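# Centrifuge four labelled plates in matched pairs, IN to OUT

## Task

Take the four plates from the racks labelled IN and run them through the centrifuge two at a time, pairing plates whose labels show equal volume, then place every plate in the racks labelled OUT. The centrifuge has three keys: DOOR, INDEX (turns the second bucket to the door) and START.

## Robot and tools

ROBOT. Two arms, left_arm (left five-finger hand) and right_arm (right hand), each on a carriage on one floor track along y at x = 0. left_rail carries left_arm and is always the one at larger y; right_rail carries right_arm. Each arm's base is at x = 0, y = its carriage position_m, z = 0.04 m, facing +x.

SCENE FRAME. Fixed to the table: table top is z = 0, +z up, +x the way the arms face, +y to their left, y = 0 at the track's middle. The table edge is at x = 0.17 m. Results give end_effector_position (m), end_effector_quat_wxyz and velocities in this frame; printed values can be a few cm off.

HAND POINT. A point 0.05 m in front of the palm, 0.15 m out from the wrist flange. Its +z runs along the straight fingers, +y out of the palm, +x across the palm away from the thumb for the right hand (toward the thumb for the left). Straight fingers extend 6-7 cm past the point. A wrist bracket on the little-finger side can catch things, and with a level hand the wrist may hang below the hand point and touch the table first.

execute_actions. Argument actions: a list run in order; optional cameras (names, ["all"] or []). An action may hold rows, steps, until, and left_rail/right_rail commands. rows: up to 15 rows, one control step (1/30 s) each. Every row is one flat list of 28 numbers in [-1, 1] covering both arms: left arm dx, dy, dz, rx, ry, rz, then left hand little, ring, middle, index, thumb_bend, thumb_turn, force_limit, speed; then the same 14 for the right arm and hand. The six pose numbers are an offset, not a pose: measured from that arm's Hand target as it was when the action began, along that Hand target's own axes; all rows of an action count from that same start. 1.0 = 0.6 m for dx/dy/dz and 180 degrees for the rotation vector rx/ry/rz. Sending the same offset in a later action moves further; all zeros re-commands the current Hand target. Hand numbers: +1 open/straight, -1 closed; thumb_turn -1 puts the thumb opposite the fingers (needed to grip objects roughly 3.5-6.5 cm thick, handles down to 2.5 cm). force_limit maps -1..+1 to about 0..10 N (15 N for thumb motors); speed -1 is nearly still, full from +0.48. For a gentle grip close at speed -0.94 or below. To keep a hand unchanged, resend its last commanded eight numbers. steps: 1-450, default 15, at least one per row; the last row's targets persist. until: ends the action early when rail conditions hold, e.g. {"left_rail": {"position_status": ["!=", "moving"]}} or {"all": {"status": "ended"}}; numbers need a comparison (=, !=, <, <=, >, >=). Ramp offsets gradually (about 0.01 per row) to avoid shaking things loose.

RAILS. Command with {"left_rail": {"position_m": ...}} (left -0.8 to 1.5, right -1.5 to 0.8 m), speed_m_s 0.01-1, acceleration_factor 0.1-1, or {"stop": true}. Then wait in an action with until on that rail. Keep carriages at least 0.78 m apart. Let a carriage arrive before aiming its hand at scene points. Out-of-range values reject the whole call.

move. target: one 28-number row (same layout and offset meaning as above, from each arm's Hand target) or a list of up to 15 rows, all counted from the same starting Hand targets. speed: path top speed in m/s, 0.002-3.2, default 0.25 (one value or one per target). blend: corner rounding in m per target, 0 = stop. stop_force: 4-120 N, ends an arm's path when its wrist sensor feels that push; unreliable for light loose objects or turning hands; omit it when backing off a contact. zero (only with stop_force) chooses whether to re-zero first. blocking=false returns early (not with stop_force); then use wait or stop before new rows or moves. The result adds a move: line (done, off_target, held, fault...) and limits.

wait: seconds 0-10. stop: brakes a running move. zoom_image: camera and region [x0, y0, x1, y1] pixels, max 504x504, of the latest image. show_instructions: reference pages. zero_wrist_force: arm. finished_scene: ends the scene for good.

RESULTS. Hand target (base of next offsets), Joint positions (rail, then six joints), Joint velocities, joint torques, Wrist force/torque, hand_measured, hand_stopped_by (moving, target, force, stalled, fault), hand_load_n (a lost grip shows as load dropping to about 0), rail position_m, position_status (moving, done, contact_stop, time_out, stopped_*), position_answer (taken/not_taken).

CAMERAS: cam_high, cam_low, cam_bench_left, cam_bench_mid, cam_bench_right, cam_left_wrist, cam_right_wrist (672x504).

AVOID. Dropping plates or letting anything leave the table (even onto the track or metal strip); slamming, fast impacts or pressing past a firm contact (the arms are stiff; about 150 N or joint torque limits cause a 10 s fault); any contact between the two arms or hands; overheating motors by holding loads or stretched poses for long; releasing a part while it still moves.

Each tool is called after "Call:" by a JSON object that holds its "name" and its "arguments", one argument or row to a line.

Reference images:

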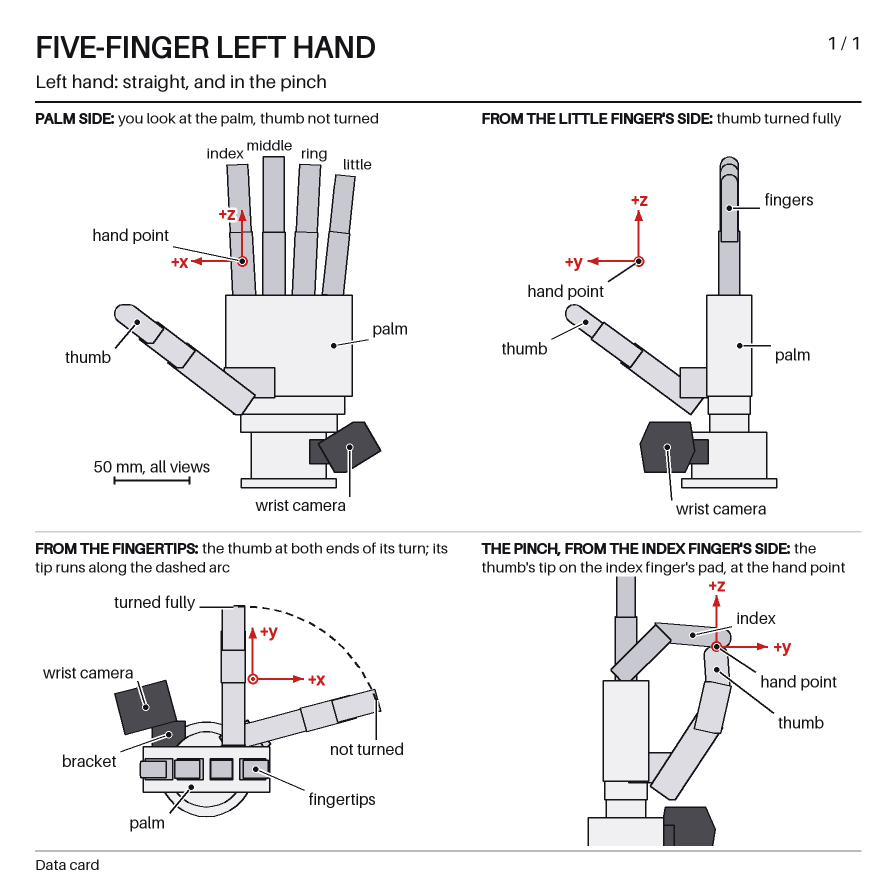

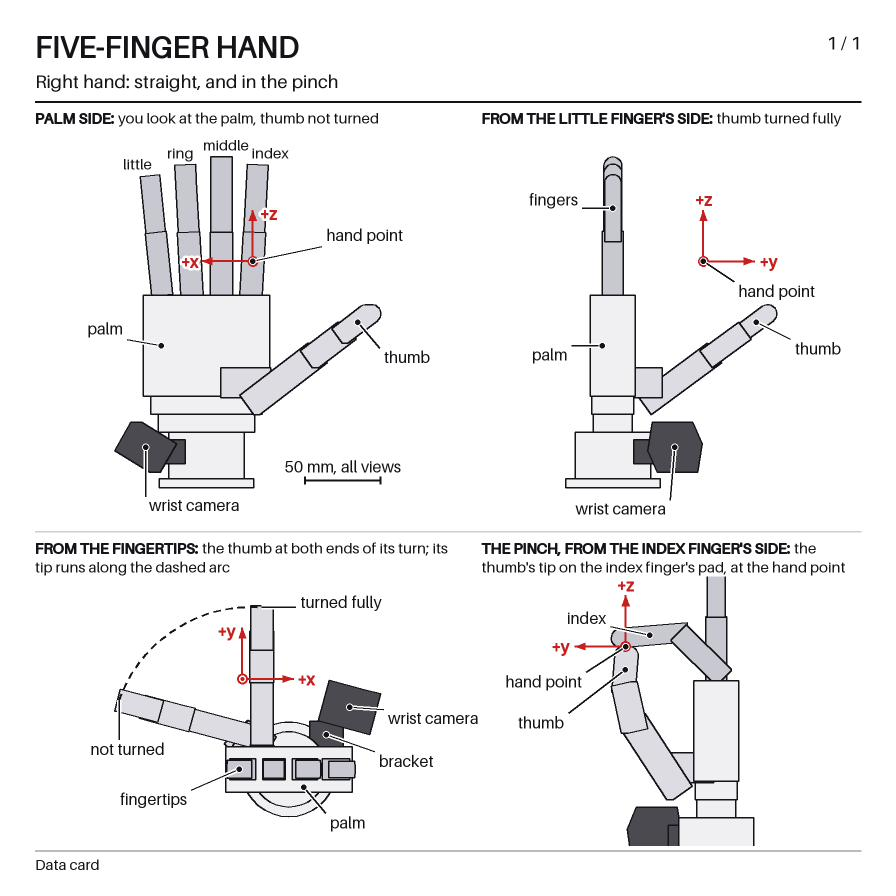

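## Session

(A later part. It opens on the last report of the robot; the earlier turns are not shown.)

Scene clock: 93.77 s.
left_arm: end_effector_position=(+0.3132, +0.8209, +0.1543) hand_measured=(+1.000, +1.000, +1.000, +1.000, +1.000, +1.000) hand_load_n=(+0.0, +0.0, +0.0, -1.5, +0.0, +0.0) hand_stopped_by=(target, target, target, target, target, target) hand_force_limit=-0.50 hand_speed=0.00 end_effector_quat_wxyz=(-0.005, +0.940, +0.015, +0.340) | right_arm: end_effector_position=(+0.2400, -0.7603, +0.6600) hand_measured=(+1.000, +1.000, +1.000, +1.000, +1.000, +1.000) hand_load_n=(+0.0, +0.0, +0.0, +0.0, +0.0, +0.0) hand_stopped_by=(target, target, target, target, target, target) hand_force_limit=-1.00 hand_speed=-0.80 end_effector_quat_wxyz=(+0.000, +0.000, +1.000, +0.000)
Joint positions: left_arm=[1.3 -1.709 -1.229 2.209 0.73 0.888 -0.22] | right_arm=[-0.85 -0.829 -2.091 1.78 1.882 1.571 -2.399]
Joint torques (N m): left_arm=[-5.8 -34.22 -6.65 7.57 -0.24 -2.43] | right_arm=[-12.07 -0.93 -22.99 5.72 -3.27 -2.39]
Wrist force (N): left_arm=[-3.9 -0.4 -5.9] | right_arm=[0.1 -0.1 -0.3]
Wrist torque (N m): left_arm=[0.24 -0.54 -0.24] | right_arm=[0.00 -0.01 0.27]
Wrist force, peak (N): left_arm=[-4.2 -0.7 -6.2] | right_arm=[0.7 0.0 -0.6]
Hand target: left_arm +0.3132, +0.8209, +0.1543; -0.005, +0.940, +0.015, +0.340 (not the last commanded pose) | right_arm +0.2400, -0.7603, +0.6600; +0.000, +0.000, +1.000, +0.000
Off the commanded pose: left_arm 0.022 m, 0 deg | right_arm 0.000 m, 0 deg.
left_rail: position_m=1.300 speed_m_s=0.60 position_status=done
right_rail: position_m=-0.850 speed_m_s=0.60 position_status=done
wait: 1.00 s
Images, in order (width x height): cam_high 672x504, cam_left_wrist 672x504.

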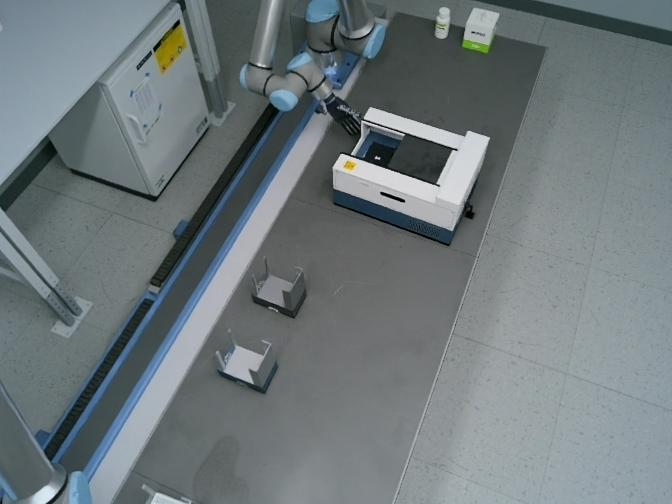

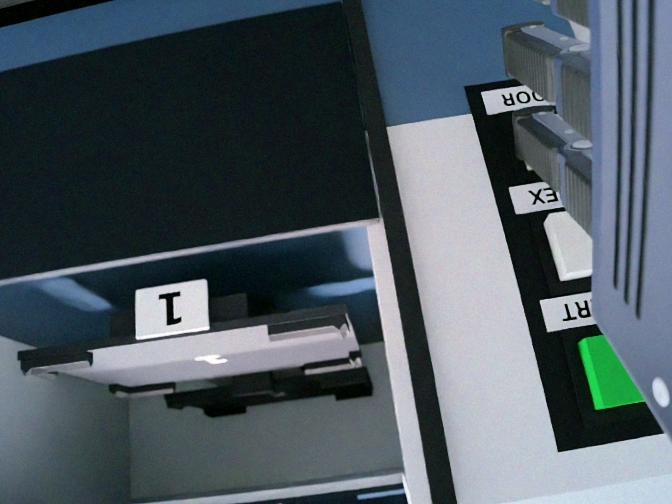

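Call:
{"name": "zoom_image", "arguments": {
  "camera": "cam_high",
  "region": [320, 90, 500, 250]
}}

Call:
{"name": "zoom_image", "arguments": {
  "camera": "cam_left_wrist",
  "region": [0, 200, 430, 504]
}}

Scaled by 2.800.

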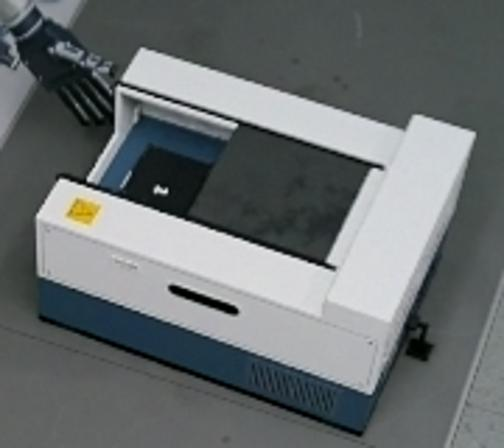

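Scaled by 1.172.

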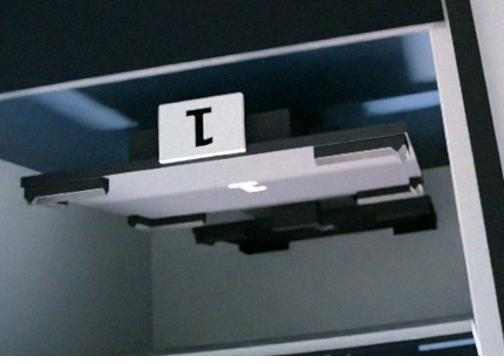

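Call:
{"name": "move", "arguments": {
  "target": [
    [-0.0768,-0.0032,-0.0639,0,0,0, 1,1,1,1,1,1,-0.5,0.0, 0,0,0,0,0,0, 1,1,1,1,1,1,-1,-0.8],
    [0.1373,0.045,-0.4273,0,0,0, 1,1,1,1,1,1,-0.5,0.0, 0,0,0,0,0,0, 1,1,1,1,1,1,-1,-0.8],
    [0.3548,0.135,-0.3545,0,-0.1944,0, 1,1,1,1,1,1,-0.5,0.0, 0,0,0,0,0,0, 1,1,1,1,1,1,-1,-0.8]
  ],
  "speed": 0.15,
  "blend": [0.02, 0.02, 0],
  "cameras": ["cam_left_wrist", "cam_high"]
}}

Scene clock: 99.63 s.
left_arm: end_effector_position=(+0.3430, +0.7408, +0.4540) hand_measured=(+1.000, +1.000, +1.000, +1.000, +1.000, +1.000) hand_load_n=(+0.0, +0.0, +0.0, +0.0, +0.0, +0.0) hand_stopped_by=(target, target, target, target, target, target) hand_force_limit=-0.50 hand_speed=0.00 end_effector_quat_wxyz=(-0.001, +0.999, +0.016, +0.042) | right_arm: end_effector_position=(+0.2400, -0.7603, +0.6600) hand_measured=(+1.000, +1.000, +1.000, +1.000, +1.000, +1.000) hand_load_n=(+0.0, +0.0, +0.0, +0.0, +0.0, +0.0) hand_stopped_by=(target, target, target, target, target, target) hand_force_limit=-1.00 hand_speed=-0.80 end_effector_quat_wxyz=(+0.000, +0.000, +1.000, +0.000)
Joint positions: left_arm=[1.3 -1.355 -1.393 1.576 1.372 1.488 0.185] | right_arm=[-0.85 -0.829 -2.091 1.78 1.882 1.571 -2.399]
Joint torques (N m): left_arm=[11.27 -37.85 -51.25 6.62 2.16 1.71] | right_arm=[-11.97 -0.31 -22.46 5.72 -3.31 -2.47]
Wrist force (N): left_arm=[0.6 -0.5 -0.5] | right_arm=[0.5 0.2 -0.4]
Wrist torque (N m): left_arm=[-0.06 -0.11 -0.04] | right_arm=[0.06 -0.07 0.30]
Wrist force, peak (N): left_arm=[-4.0 -0.5 -6.1] | right_arm=[0.3 0.1 -1.1]
Hand target: left_arm +0.3431, +0.7408, +0.4540; -0.001, +0.999, +0.016, +0.042 | right_arm +0.2400, -0.7603, +0.6600; +0.000, +0.000, +1.000, +0.000
Off the commanded pose: left_arm 0.000 m, 0 deg | right_arm 0.000 m, 0 deg.
left_rail: position_m=1.300 speed_m_s=0.60 position_status=done
right_rail: position_m=-0.850 speed_m_s=0.60 position_status=done
move: done
Images, in order (width x height): cam_high 672x504, cam_left_wrist 672x504.

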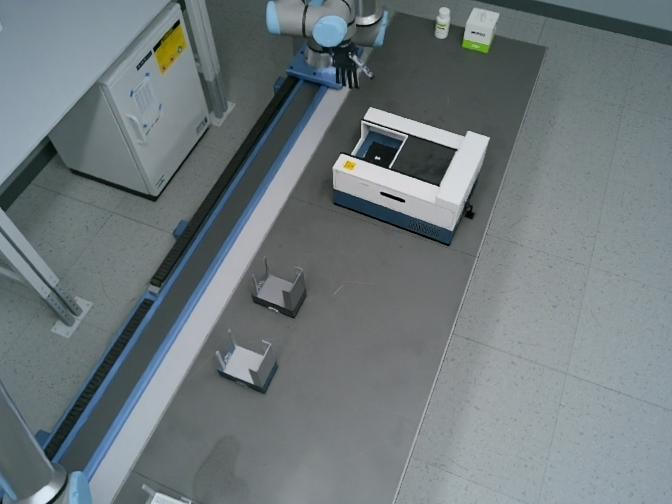

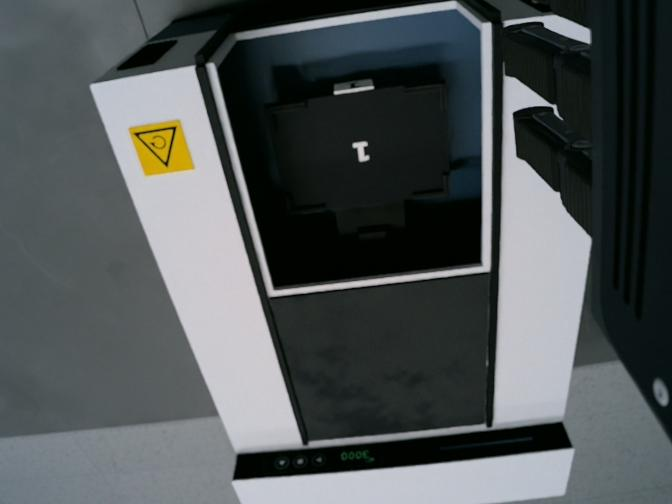

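Call:
{"name": "zoom_image", "arguments": {
  "camera": "cam_left_wrist",
  "region": [190, 0, 510, 310]
}}

Scaled by 1.575.

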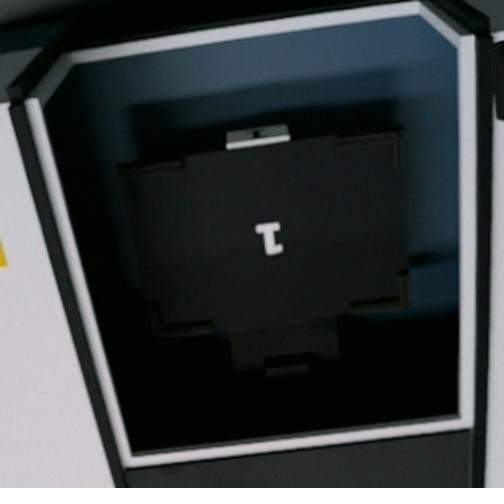

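Call:
{"name": "move", "arguments": {
  "target": [0,0,0,0,0,0, 1,1,1,1,1,1,-0.5,0.0, 0.0,0.3,0.467,0,0,0, 1,1,1,1,1,1,-1,-0.8],
  "speed": 0.2,
  "stop_force": 20,
  "cameras": ["cam_right_wrist", "cam_high"]
}}

Scene clock: 106.00 s.
left_arm: end_effector_position=(+0.3431, +0.7408, +0.4540) hand_measured=(+1.000, +1.000, +1.000, +1.000, +1.000, +1.000) hand_load_n=(+0.0, +0.0, +0.0, +0.0, +0.0, +0.0) hand_stopped_by=(target, target, target, target, target, target) hand_force_limit=-0.50 hand_speed=0.00 end_effector_quat_wxyz=(-0.001, +0.999, +0.016, +0.042) | right_arm: end_effector_position=(+0.2400, -0.5803, +0.3798) hand_measured=(+1.000, +1.000, +1.000, +1.000, +1.000, +1.000) hand_load_n=(+0.0, +0.0, +0.0, +0.0, +0.0, +0.0) hand_stopped_by=(target, target, target, target, target, target) hand_force_limit=-1.00 hand_speed=-0.80 end_effector_quat_wxyz=(+0.000, +0.000, +1.000, +0.000)
Joint positions: left_arm=[1.3 -1.355 -1.392 1.576 1.372 1.488 0.185] | right_arm=[-0.85 0.158 -1.887 2.164 1.294 1.571 -1.413]
Joint torques (N m): left_arm=[8.29 -40.65 -51.65 6.68 2.45 2.01] | right_arm=[10.99 5.62 -43.96 0.9 3.64 2.51]
Wrist force (N): left_arm=[0.7 -0.6 -0.6] | right_arm=[0.3 0.1 -0.7]
Wrist torque (N m): left_arm=[-0.07 -0.13 -0.03] | right_arm=[0.05 -0.03 0.04]
Wrist force, peak (N): left_arm=[1.0 -1.1 -0.8] | right_arm=[0.1 -0.6 -1.8]
Hand target: left_arm +0.3431, +0.7408, +0.4540; -0.001, +0.999, +0.016, +0.042 | right_arm +0.2400, -0.5803, +0.3798; +0.000, +0.000, +1.000, +0.000
Off the commanded pose: left_arm 0.000 m, 0 deg | right_arm 0.000 m, 0 deg.
left_rail: position_m=1.300 speed_m_s=0.60 position_status=done
right_rail: position_m=-0.850 speed_m_s=0.60 position_status=done
move: done
Images, in order (width x height): cam_high 672x504, cam_right_wrist 672x504.

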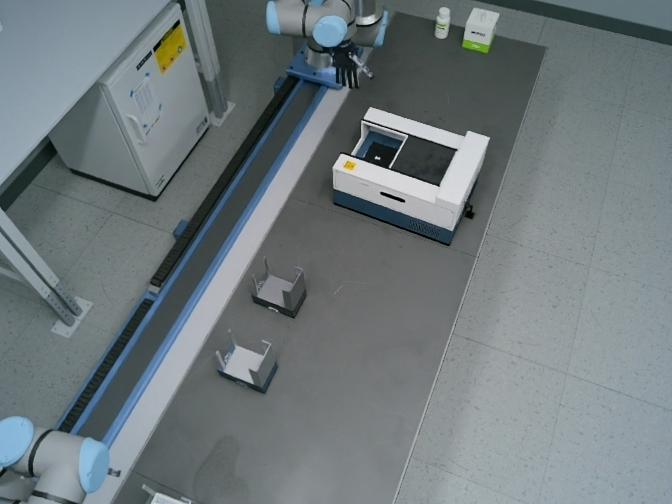

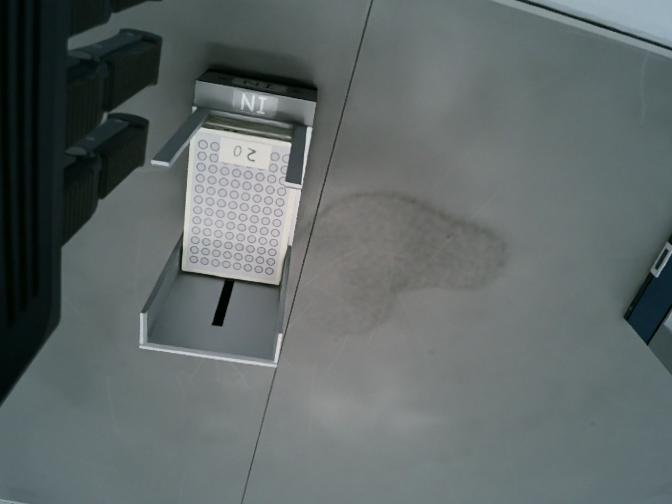

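Call:
{"name": "zoom_image", "arguments": {
  "camera": "cam_right_wrist",
  "region": [120, 60, 340, 380]
}}

Scaled by 1.575.

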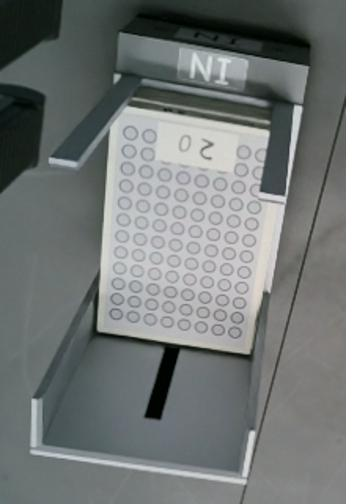

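Call:
{"name": "move", "arguments": {
  "target": [
    [0,0,0,0,0,0, 1,1,1,1,1,1,-0.5,0.0, -0.1,0.25,0,0,0,0.2, 1,1,1,1,1,1,-1,-0.8],
    [0,0,0,0,0,0, 1,1,1,1,1,1,-0.5,0.0, -0.187,0.203,0.18,0,0,0.5, 1,1,1,1,1,1,-1,-0.8]
  ],
  "speed": 0.2,
  "stop_force": 20,
  "cameras": ["cam_right_wrist", "cam_high"]
}}

Scene clock: 115.63 s.
left_arm: end_effector_position=(+0.3431, +0.7408, +0.4540) hand_measured=(+1.000, +1.000, +1.000, +1.000, +1.000, +1.000) hand_load_n=(+0.0, +0.0, +0.0, +0.0, +0.0, +0.0) hand_stopped_by=(target, target, target, target, target, target) hand_force_limit=-0.50 hand_speed=0.00 end_effector_quat_wxyz=(-0.001, +0.999, +0.016, +0.042) | right_arm: end_effector_position=(+0.3522, -0.4585, +0.2718) hand_measured=(+1.000, +1.000, +1.000, +1.000, +1.000, +1.000) hand_load_n=(+0.0, +0.0, +0.0, +0.0, +0.0, +0.0) hand_stopped_by=(target, target, target, target, target, target) hand_force_limit=-1.00 hand_speed=-0.80 end_effector_quat_wxyz=(+0.000, +0.707, +0.707, +0.000)
Joint positions: left_arm=[1.3 -1.355 -1.392 1.576 1.372 1.488 0.185] | right_arm=[-0.85 0.62 -1.395 1.916 1.049 1.571 0.62]
Joint torques (N m): left_arm=[7.48 -39.15 -50.75 6.7 2.45 1.91] | right_arm=[-17.69 -31.44 -39.43 0.94 3.35 2.35]
Wrist force (N): left_arm=[0.8 -0.7 -0.6] | right_arm=[0.3 0.1 -0.6]
Wrist torque (N m): left_arm=[-0.07 -0.14 -0.03] | right_arm=[0.05 -0.03 0.00]
Wrist force, peak (N): left_arm=[0.9 -0.8 -0.8] | right_arm=[-0.2 -0.3 -1.1]
Hand target: left_arm +0.3431, +0.7408, +0.4540; -0.001, +0.999, +0.016, +0.042 | right_arm +0.3522, -0.4585, +0.2718; +0.000, +0.707, +0.707, +0.000
Off the commanded pose: left_arm 0.000 m, 0 deg | right_arm 0.000 m, 0 deg.
left_rail: position_m=1.300 speed_m_s=0.60 position_status=done
right_rail: position_m=-0.850 speed_m_s=0.60 position_status=done
move: done
Images, in order (width x height): cam_high 672x504, cam_right_wrist 672x504.

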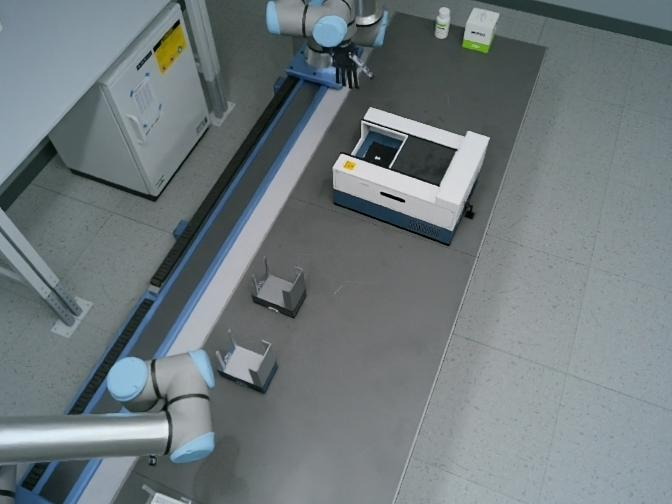

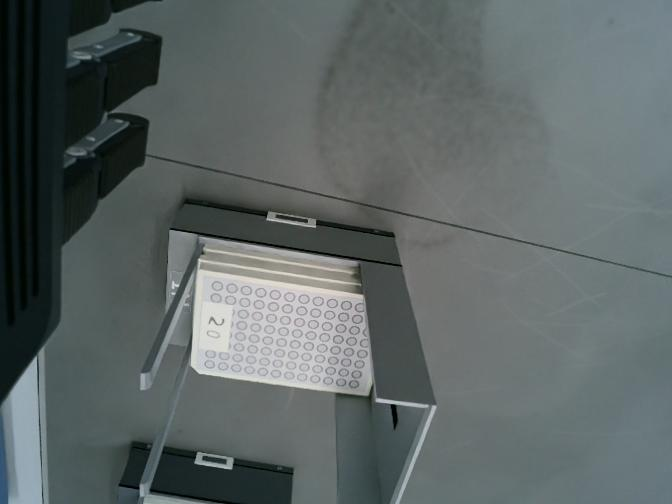

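Call:
{"name": "zoom_image", "arguments": {
  "camera": "cam_right_wrist",
  "region": [130, 180, 450, 420]
}}

Scaled by 1.575.

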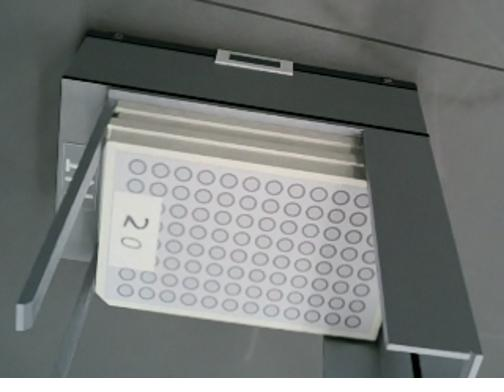

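Call:
{"name": "move", "arguments": {
  "target": [0,0,0,0.0003,-0.0267,-0.0131, 1,1,1,1,1,1,-0.5,0.0, 0,-0.0833,-0.3,0,0,-0.5233, 1,1,1,1,1,1,-1,-0.8],
  "speed": 0.25,
  "cameras": []
}}

Call:
{"name": "execute_actions", "arguments": {
  "actions": [
    {"right_rail": {"position_m": -1.28}, "left_rail": {"position_m": 0.04}, "steps": 150, "until": {"all": {"status": "ended"}}}
  ],
  "cameras": ["cam_high", "cam_left_wrist", "cam_right_wrist"]
}}

Scene clock: 124.50 s.
left_arm: end_effector_position=(+0.3431, +0.7408, +0.4540) hand_measured=(+1.000, +1.000, +1.000, +1.000, +1.000, +1.000) hand_load_n=(+0.0, +0.0, +0.0, +0.0, +0.0, +0.0) hand_stopped_by=(target, target, target, target, target, target) hand_force_limit=-0.50 hand_speed=0.00 end_effector_quat_wxyz=(+0.000, +0.999, +0.036, +0.000) | right_arm: end_effector_position=(+0.3022, -0.4585, +0.4518) hand_measured=(+1.000, +1.000, +1.000, +1.000, +1.000, +1.000) hand_load_n=(+0.0, -0.5, +0.0, +0.0, +0.0, +0.0) hand_stopped_by=(target, target, target, target, target, target) hand_force_limit=-1.00 hand_speed=-0.80 end_effector_quat_wxyz=(+0.000, -0.036, +0.999, +0.000)
Joint positions: left_arm=[1.3 -1.32 -1.375 1.552 1.393 1.571 0.178] | right_arm=[-0.85 0.456 -1.649 1.847 1.373 1.571 -1.188]
Joint torques (N m): left_arm=[7.9 -41.42 -51.98 6.57 2.81 -2.18] | right_arm=[-15.39 -38.42 -44.56 6.81 -3.55 -2.31]
Wrist force (N): left_arm=[0.2 -0.5 -0.5] | right_arm=[0.3 -0.4 -0.7]
Wrist torque (N m): left_arm=[-0.06 -0.06 0.10] | right_arm=[0.00 0.00 0.27]
Wrist force, peak (N): left_arm=[1.0 -0.8 -0.8] | right_arm=[0.1 -0.5 -1.1]
Hand target: left_arm +0.3431, +0.7408, +0.4540; +0.000, +0.999, +0.036, +0.000 | right_arm +0.3022, -0.4585, +0.4518; +0.000, -0.037, +0.999, +0.000
Off the commanded pose: left_arm 0.000 m, 0 deg | right_arm 0.000 m, 0 deg.
left_rail: position_m=1.300 speed_m_s=0.60 position_status=done
right_rail: position_m=-0.850 speed_m_s=0.60 position_status=done
move: done
No camera images: "cameras" was empty.

Scene clock: 127.73 s.
left_arm: end_effector_position=(+0.3431, -0.5192, +0.4540) hand_measured=(+1.000, +1.000, +1.000, +1.000, +1.000, +1.000) hand_load_n=(+0.0, +0.0, +0.0, +0.0, +0.0, +0.0) hand_stopped_by=(target, target, target, target, target, target) hand_force_limit=-0.50 hand_speed=0.00 end_effector_quat_wxyz=(+0.000, +0.999, +0.036, +0.000) | right_arm: end_effector_position=(+0.3022, -0.8885, +0.4518) hand_measured=(+1.000, +1.000, +1.000, +1.000, +1.000, +1.000) hand_load_n=(+0.0, +0.0, +0.0, +0.0, +0.0, +0.0) hand_stopped_by=(target, target, target, target, target, target) hand_force_limit=-1.00 hand_speed=-0.80 end_effector_quat_wxyz=(+0.000, -0.037, +0.999, +0.000)
Joint positions: left_arm=[0.04 -1.32 -1.375 1.552 1.393 1.571 0.178] | right_arm=[-1.28 0.456 -1.649 1.847 1.373 1.571 -1.188]
Joint torques (N m): left_arm=[1.65 -57.75 -42.15 3.09 -1.51 -2.3] | right_arm=[-5.35 -20.26 -34.02 4.76 0.74 -2.94]
Wrist force (N): left_arm=[0.5 -0.3 -0.4] | right_arm=[0.2 -0.5 -0.6]
Wrist torque (N m): left_arm=[-0.04 -0.12 0.12] | right_arm=[-0.02 0.01 0.26]
Wrist force, peak (N): left_arm=[0.6 -2.1 -0.5] | right_arm=[0.1 -1.1 -0.8]
Hand target: left_arm +0.3431, -0.5192, +0.4540; +0.000, +0.999, +0.036, +0.000 | right_arm +0.3022, -0.8885, +0.4518; +0.000, -0.037, +0.999, +0.000
Off the commanded pose: left_arm 0.000 m, 0 deg | right_arm 0.000 m, 0 deg.
left_rail: position_m=0.040 speed_m_s=0.60 position_status=done
right_rail: position_m=-1.280 speed_m_s=0.60 position_status=done
Images, in order (width x height): cam_high 672x504, cam_left_wrist 672x504, cam_right_wrist 672x504.

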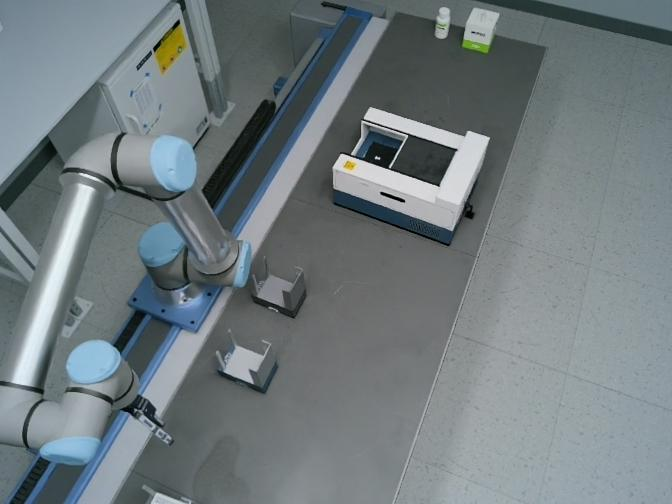

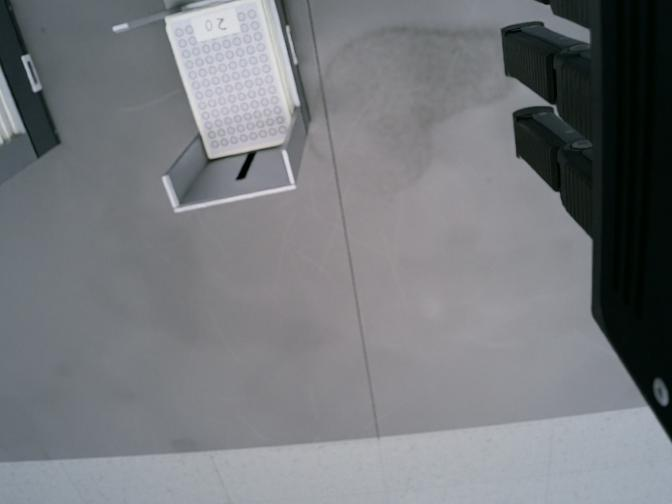

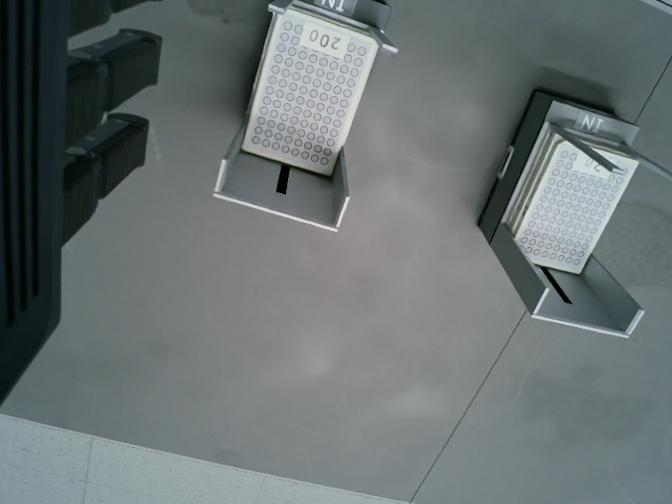

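Call:
{"name": "zoom_image", "arguments": {
  "camera": "cam_left_wrist",
  "region": [100, 0, 350, 230]
}}

Call:
{"name": "zoom_image", "arguments": {
  "camera": "cam_right_wrist",
  "region": [200, 0, 410, 240]
}}

Call:
{"name": "zoom_image", "arguments": {
  "camera": "cam_right_wrist",
  "region": [460, 70, 672, 350]
}}

Scaled by 2.016.

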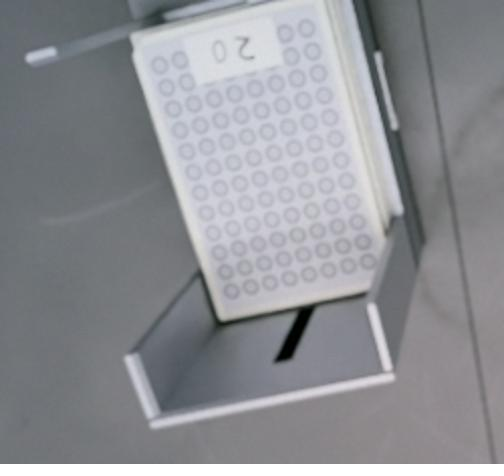

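Scaled by 2.100.

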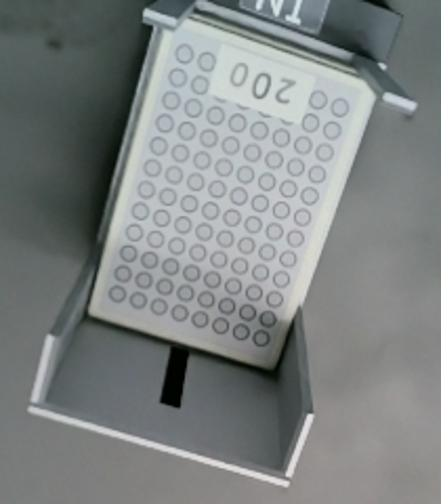

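Scaled by 1.800.

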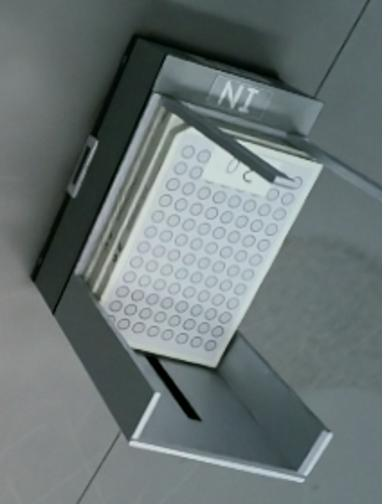

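Call:
{"name": "execute_actions", "arguments": {
  "actions": [
    {"rows": [[0,0,0,0,0,0, 1,1,1,1,1,-1,0,0, 0,0,0,0,0,0, 1,1,1,1,1,-1,0,0]], "steps": 35},
    {"rows": [[0,0,0,0,0,0, 1,1,1,1,-1,-1,0,0, 0,0,0,0,0,0, 1,1,1,1,-1,-1,0,0]], "steps": 35}
  ],
  "cameras": ["cam_high", "cam_left_wrist", "cam_right_wrist"]
}}

Scene clock: 134.37 s.
left_arm: end_effector_position=(+0.3431, -0.5192, +0.4540) hand_measured=(+1.000, +1.000, +1.000, +1.000, -0.934, -1.000) hand_load_n=(+0.0, +0.0, +0.0, +0.0, +9.5, +1.0) hand_stopped_by=(target, target, target, target, force, target) hand_force_limit=0.00 hand_speed=0.00 end_effector_quat_wxyz=(+0.000, +0.999, +0.036, +0.000) | right_arm: end_effector_position=(+0.3022, -0.8885, +0.4518) hand_measured=(+1.000, +1.000, +1.000, +1.000, -0.934, -1.000) hand_load_n=(+0.0, +0.0, +0.0, +0.0, +7.5, +0.5) hand_stopped_by=(target, target, target, target, force, target) hand_force_limit=0.00 hand_speed=0.00 end_effector_quat_wxyz=(+0.000, -0.037, +0.999, +0.000)
Joint positions: left_arm=[0.04 -1.32 -1.375 1.552 1.393 1.571 0.178] | right_arm=[-1.28 0.456 -1.649 1.847 1.373 1.571 -1.188]
Joint torques (N m): left_arm=[6.87 -71.33 -28.44 3.39 -1.79 -1.9] | right_arm=[8.83 -20.48 -27.19 1.61 3.03 -2.83]
Wrist force (N): left_arm=[0.6 -0.8 -0.2] | right_arm=[0.3 -0.4 -0.6]
Wrist torque (N m): left_arm=[-0.12 -0.11 0.14] | right_arm=[-0.01 -0.03 0.27]
Wrist force, peak (N): left_arm=[0.7 -0.8 -0.5] | right_arm=[0.5 0.1 -1.0]
Hand target: left_arm +0.3431, -0.5192, +0.4540; +0.000, +0.999, +0.036, +0.000 | right_arm +0.3022, -0.8885, +0.4518; +0.000, -0.037, +0.999, +0.000
Off the commanded pose: left_arm 0.000 m, 0 deg | right_arm 0.000 m, 0 deg.
left_rail: position_m=0.040 speed_m_s=0.60 position_status=done
right_rail: position_m=-1.280 speed_m_s=0.60 position_status=done
Images, in order (width x height): cam_high 672x504, cam_left_wrist 672x504, cam_right_wrist 672x504.

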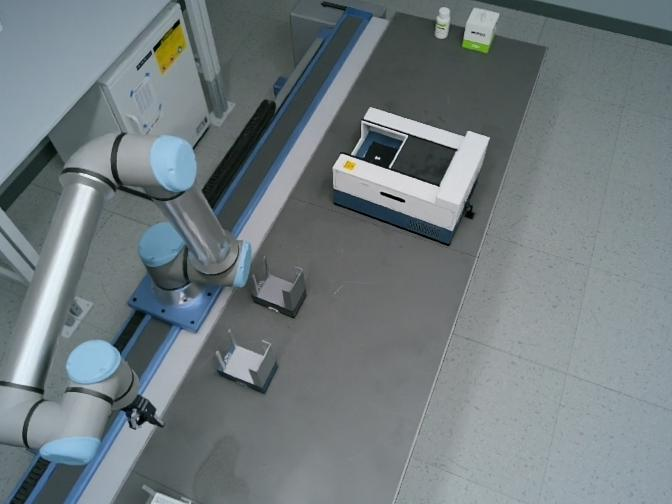

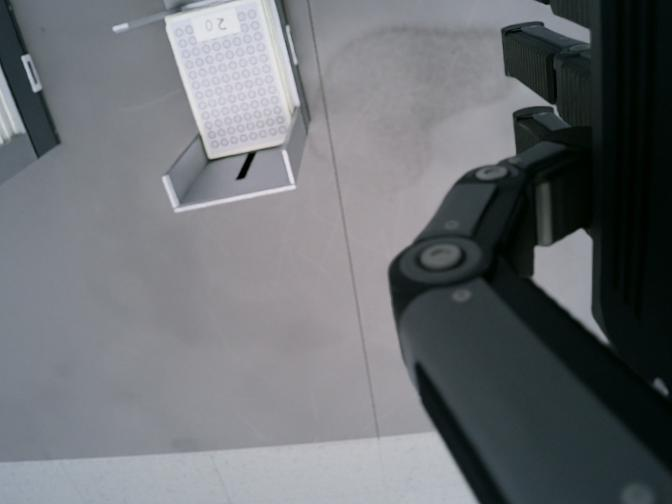

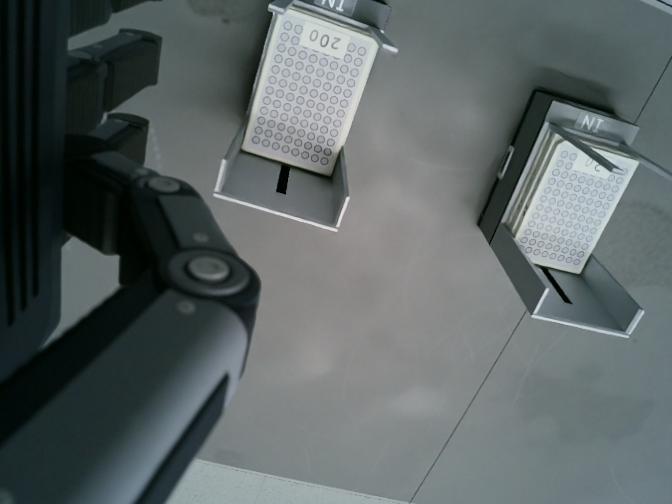

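Call:
{"name": "move", "arguments": {
  "target": [0,-0.08,0,-0.0333,0,0, 1,1,1,1,-0.85,-1,0,0, -0.1822,0.4345,0.253,-0.1111,0,0, 1,1,1,1,-0.85,-1,0,0],
  "speed": 0.2,
  "stop_force": 20,
  "cameras": ["cam_high", "cam_left_wrist", "cam_right_wrist"]
}}

Scene clock: 138.10 s.
left_arm: end_effector_position=(+0.3396, -0.4714, +0.4539) hand_measured=(+1.000, +1.000, +1.000, +1.000, -0.850, -1.000) hand_load_n=(+0.0, +0.0, +0.0, +0.0, +0.0, +0.0) hand_stopped_by=(target, target, target, target, target, target) hand_force_limit=0.00 hand_speed=0.00 end_effector_quat_wxyz=(+0.053, +0.998, +0.036, +0.002) | right_arm: end_effector_position=(+0.3922, -0.6205, +0.3000) hand_measured=(+1.000, +1.000, +1.000, +1.000, -0.850, -1.000) hand_load_n=(+0.0, +0.0, +0.0, +0.0, +0.0, +0.0) hand_stopped_by=(target, target, target, target, target, target) hand_force_limit=0.00 hand_speed=0.00 end_effector_quat_wxyz=(-0.006, -0.036, +0.984, +0.174)
Joint positions: left_arm=[0.04 -1.293 -1.489 1.675 1.282 1.592 0.204] | right_arm=[-1.28 0.661 -1.226 1.666 0.932 1.282 -0.954]
Joint torques (N m): left_arm=[7 -62.06 -28.63 1.22 2.82 2.08] | right_arm=[11.09 -48.06 -41.86 0.33 -4.1 2.22]
Wrist force (N): left_arm=[0.6 -0.4 -0.3] | right_arm=[0.4 0.1 -0.9]
Wrist torque (N m): left_arm=[-0.06 -0.16 0.00] | right_arm=[0.17 -0.08 0.04]
Wrist force, peak (N): left_arm=[1.4 -0.3 -0.5] | right_arm=[0.5 -1.0 -1.4]
Hand target: left_arm +0.3396, -0.4714, +0.4539; +0.053, +0.998, +0.036, +0.002 | right_arm +0.3922, -0.6205, +0.3000; -0.006, -0.036, +0.984, +0.174
Off the commanded pose: left_arm 0.000 m, 0 deg | right_arm 0.000 m, 0 deg.
left_rail: position_m=0.040 speed_m_s=0.60 position_status=done
right_rail: position_m=-1.280 speed_m_s=0.60 position_status=done
move: done
Images, in order (width x height): cam_high 672x504, cam_left_wrist 672x504, cam_right_wrist 672x504.

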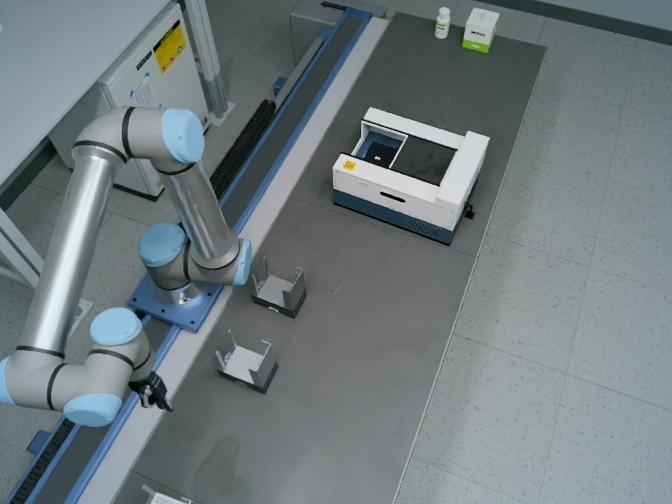

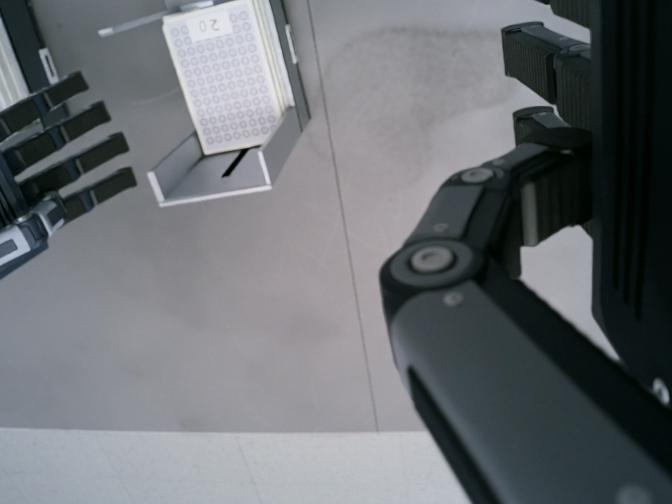

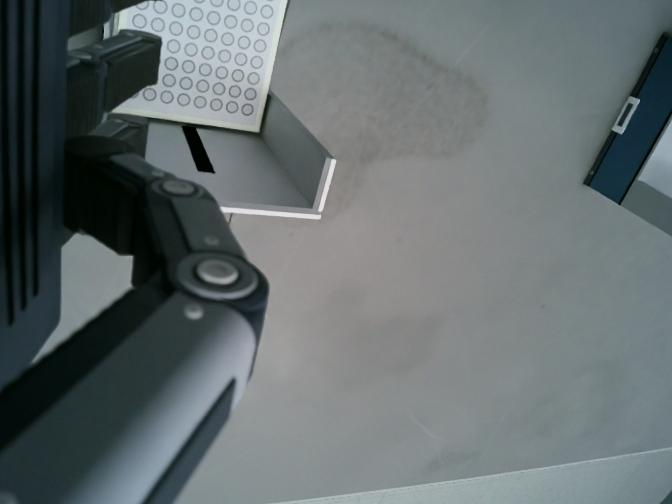

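Call:
{"name": "move", "arguments": {
  "target": [0,0,0,0,0,0, 1,1,1,1,-0.85,-1,0,0, 0,-0.0627,0.1723,0,0,0, 1,1,1,1,-0.85,-1,0,0],
  "speed": 0.1,
  "stop_force": 10,
  "cameras": ["cam_left_wrist", "cam_right_wrist"]
}}

Call:
{"name": "zoom_image", "arguments": {
  "camera": "cam_left_wrist",
  "region": [0, 0, 340, 250]
}}

Scene clock: 149.07 s.
left_arm: end_effector_position=(+0.3396, -0.4714, +0.4539) hand_measured=(+1.000, +1.000, +1.000, +1.000, -0.850, -1.000) hand_load_n=(+0.0, +0.0, +0.0, +0.0, +0.0, +0.0) hand_stopped_by=(target, target, target, target, target, target) hand_force_limit=0.00 hand_speed=0.00 end_effector_quat_wxyz=(+0.053, +0.998, +0.036, +0.002) | right_arm: end_effector_position=(+0.3922, -0.6205, +0.1900) hand_measured=(+1.000, +1.000, +1.000, +1.000, -0.850, -1.000) hand_load_n=(+0.0, +0.0, +0.0, +0.0, +0.0, +0.0) hand_stopped_by=(target, target, target, target, target, target) hand_force_limit=0.00 hand_speed=0.00 end_effector_quat_wxyz=(-0.006, -0.036, +0.984, +0.174)
Joint positions: left_arm=[0.04 -1.293 -1.489 1.675 1.282 1.592 0.204] | right_arm=[-1.28 0.66 -1.135 1.754 0.752 1.282 -0.954]
Joint torques (N m): left_arm=[7.27 -60.97 -28.7 1.32 2.65 1.56] | right_arm=[9.28 -51.48 -17.82 0.29 1.22 2.18]
Wrist force (N): left_arm=[0.7 0.1 -0.1] | right_arm=[0.5 0.0 -0.8]
Wrist torque (N m): left_arm=[0.01 -0.16 -0.01] | right_arm=[0.14 -0.11 0.03]
Wrist force, peak (N): left_arm=[1.5 -0.1 -0.5] | right_arm=[0.7 0.2 -1.7]
Hand target: left_arm +0.3396, -0.4714, +0.4539; +0.053, +0.998, +0.036, +0.002 | right_arm +0.3922, -0.6205, +0.1900; -0.006, -0.036, +0.984, +0.174
Off the commanded pose: left_arm 0.000 m, 0 deg | right_arm 0.000 m, 0 deg.
left_rail: position_m=0.040 speed_m_s=0.60 position_status=done
right_rail: position_m=-1.280 speed_m_s=0.60 position_status=done
move: done
Images, in order (width x height): cam_left_wrist 672x504, cam_right_wrist 672x504.

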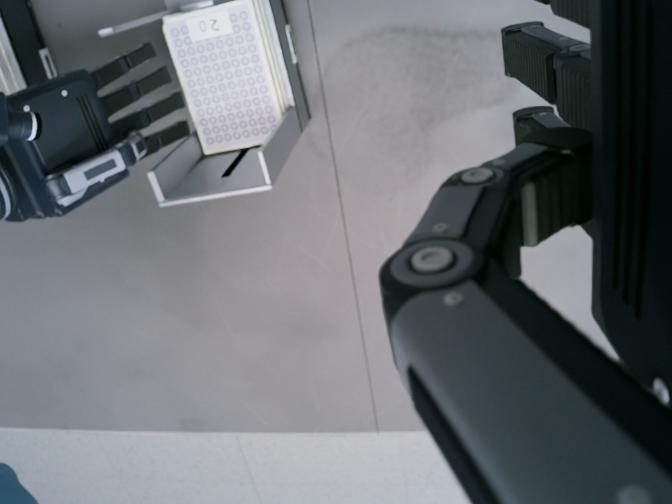

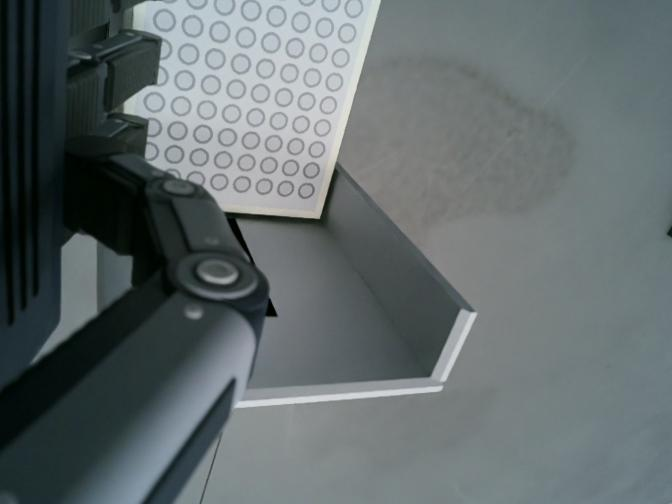

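Scaled by 1.482.

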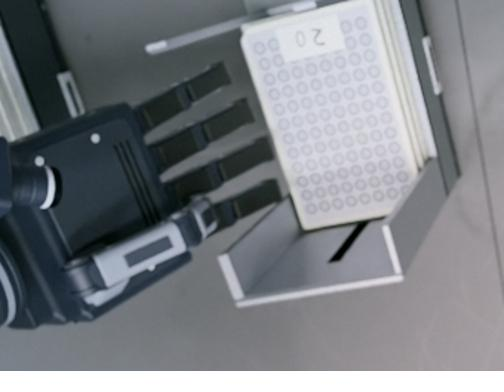

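Call:
{"name": "move", "arguments": {
  "target": [0,0,0,0,0,0, 1,1,1,1,-0.85,-1,0,0, 0,-0.0285,0.0783,0,0,0, 1,1,1,1,-0.85,-1,0,0],
  "speed": 0.02,
  "stop_force": 5,
  "cameras": ["cam_left_wrist", "cam_right_wrist"]
}}

Call:
{"name": "zoom_image", "arguments": {
  "camera": "cam_left_wrist",
  "region": [60, 0, 320, 210]
}}

Scene clock: 152.43 s.
left_arm: end_effector_position=(+0.3396, -0.4714, +0.4539) hand_measured=(+1.000, +1.000, +1.000, +1.000, -0.850, -1.000) hand_load_n=(+0.0, +0.0, +0.0, +0.0, +0.0, +0.0) hand_stopped_by=(target, target, target, target, target, target) hand_force_limit=0.00 hand_speed=0.00 end_effector_quat_wxyz=(+0.053, +0.998, +0.036, +0.002) | right_arm: end_effector_position=(+0.3922, -0.6205, +0.1736) hand_measured=(+1.000, +1.000, +1.000, +1.000, -0.850, -1.000) hand_load_n=(+0.0, +0.0, -0.5, +0.0, +0.0, +0.0) hand_stopped_by=(target, target, target, target, target, target) hand_force_limit=0.00 hand_speed=0.00 end_effector_quat_wxyz=(-0.006, -0.036, +0.984, +0.174)
Joint positions: left_arm=[0.04 -1.293 -1.489 1.675 1.282 1.592 0.204] | right_arm=[-1.28 0.661 -1.118 1.764 0.726 1.282 -0.954]
Joint torques (N m): left_arm=[8.29 -60.14 -28.38 1.56 2.87 1.79] | right_arm=[9.82 -72.55 -35.34 6 1.73 1.33]
Wrist force (N): left_arm=[0.9 -0.1 -0.5] | right_arm=[-0.3 0.7 -7.2]
Wrist torque (N m): left_arm=[0.00 -0.20 0.01] | right_arm=[0.50 0.00 0.00]
Wrist force, peak (N): left_arm=[1.2 -0.3 -0.7] | right_arm=[0.6 1.3 -25.5]
Hand target: left_arm +0.3396, -0.4714, +0.4539; +0.053, +0.998, +0.036, +0.002 | right_arm +0.3922, -0.6205, +0.1736; -0.006, -0.036, +0.984, +0.174 (not the last commanded pose)
Off the commanded pose: left_arm 0.000 m, 0 deg | right_arm 0.034 m, 0 deg.
left_rail: position_m=0.040 speed_m_s=0.60 position_status=done
right_rail: position_m=-1.280 speed_m_s=0.60 position_status=done
move: contact (right_arm)
Images, in order (width x height): cam_left_wrist 672x504, cam_right_wrist 672x504.

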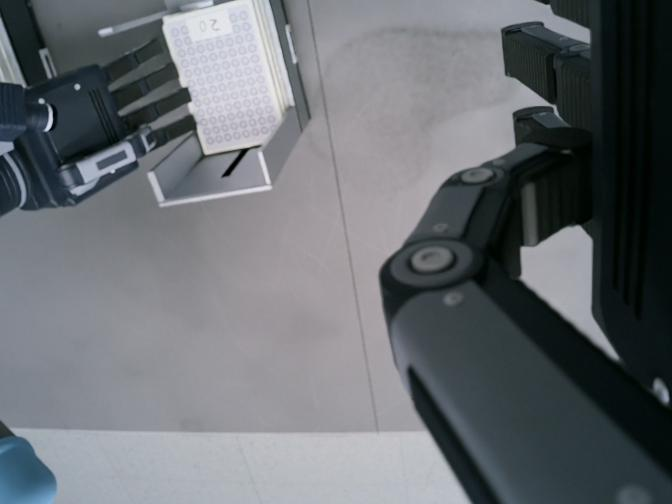

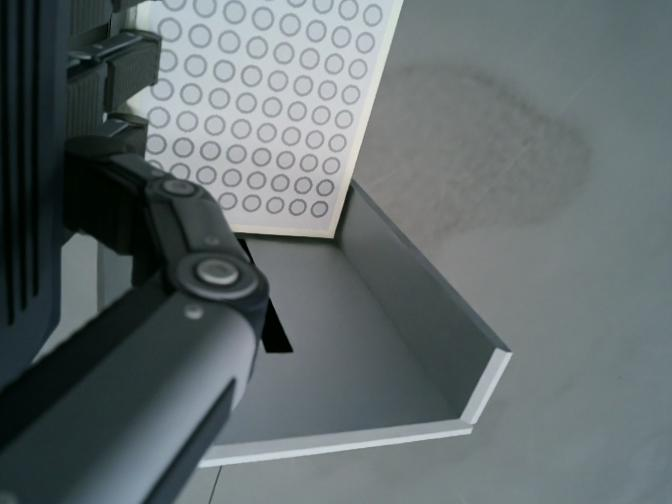

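Scaled by 1.938.

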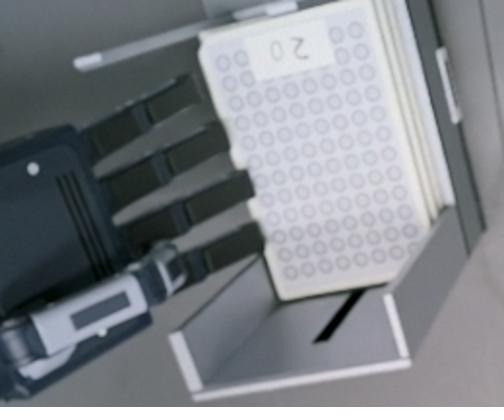

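Call:
{"name": "zoom_image", "arguments": {
  "camera": "cam_right_wrist",
  "region": [60, 0, 420, 260]
}}

Call:
{"name": "zoom_image", "arguments": {
  "camera": "cam_left_wrist",
  "region": [130, 30, 250, 170]
}}

Scaled by 1.400.

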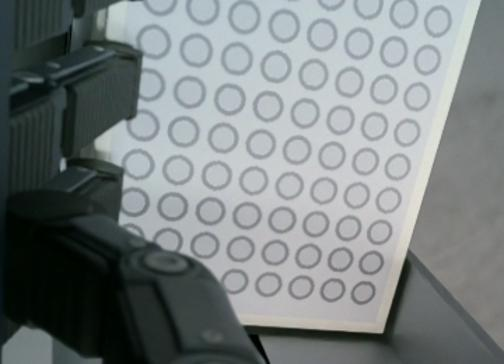

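Scaled by 3.600.

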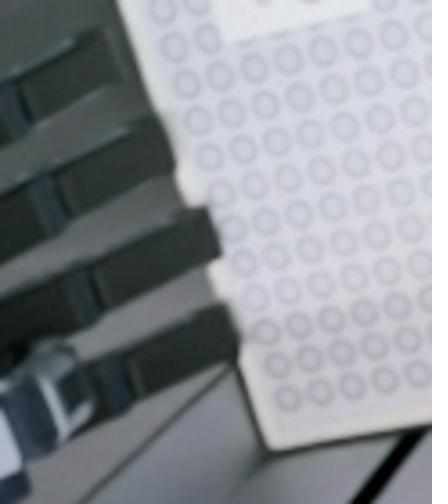

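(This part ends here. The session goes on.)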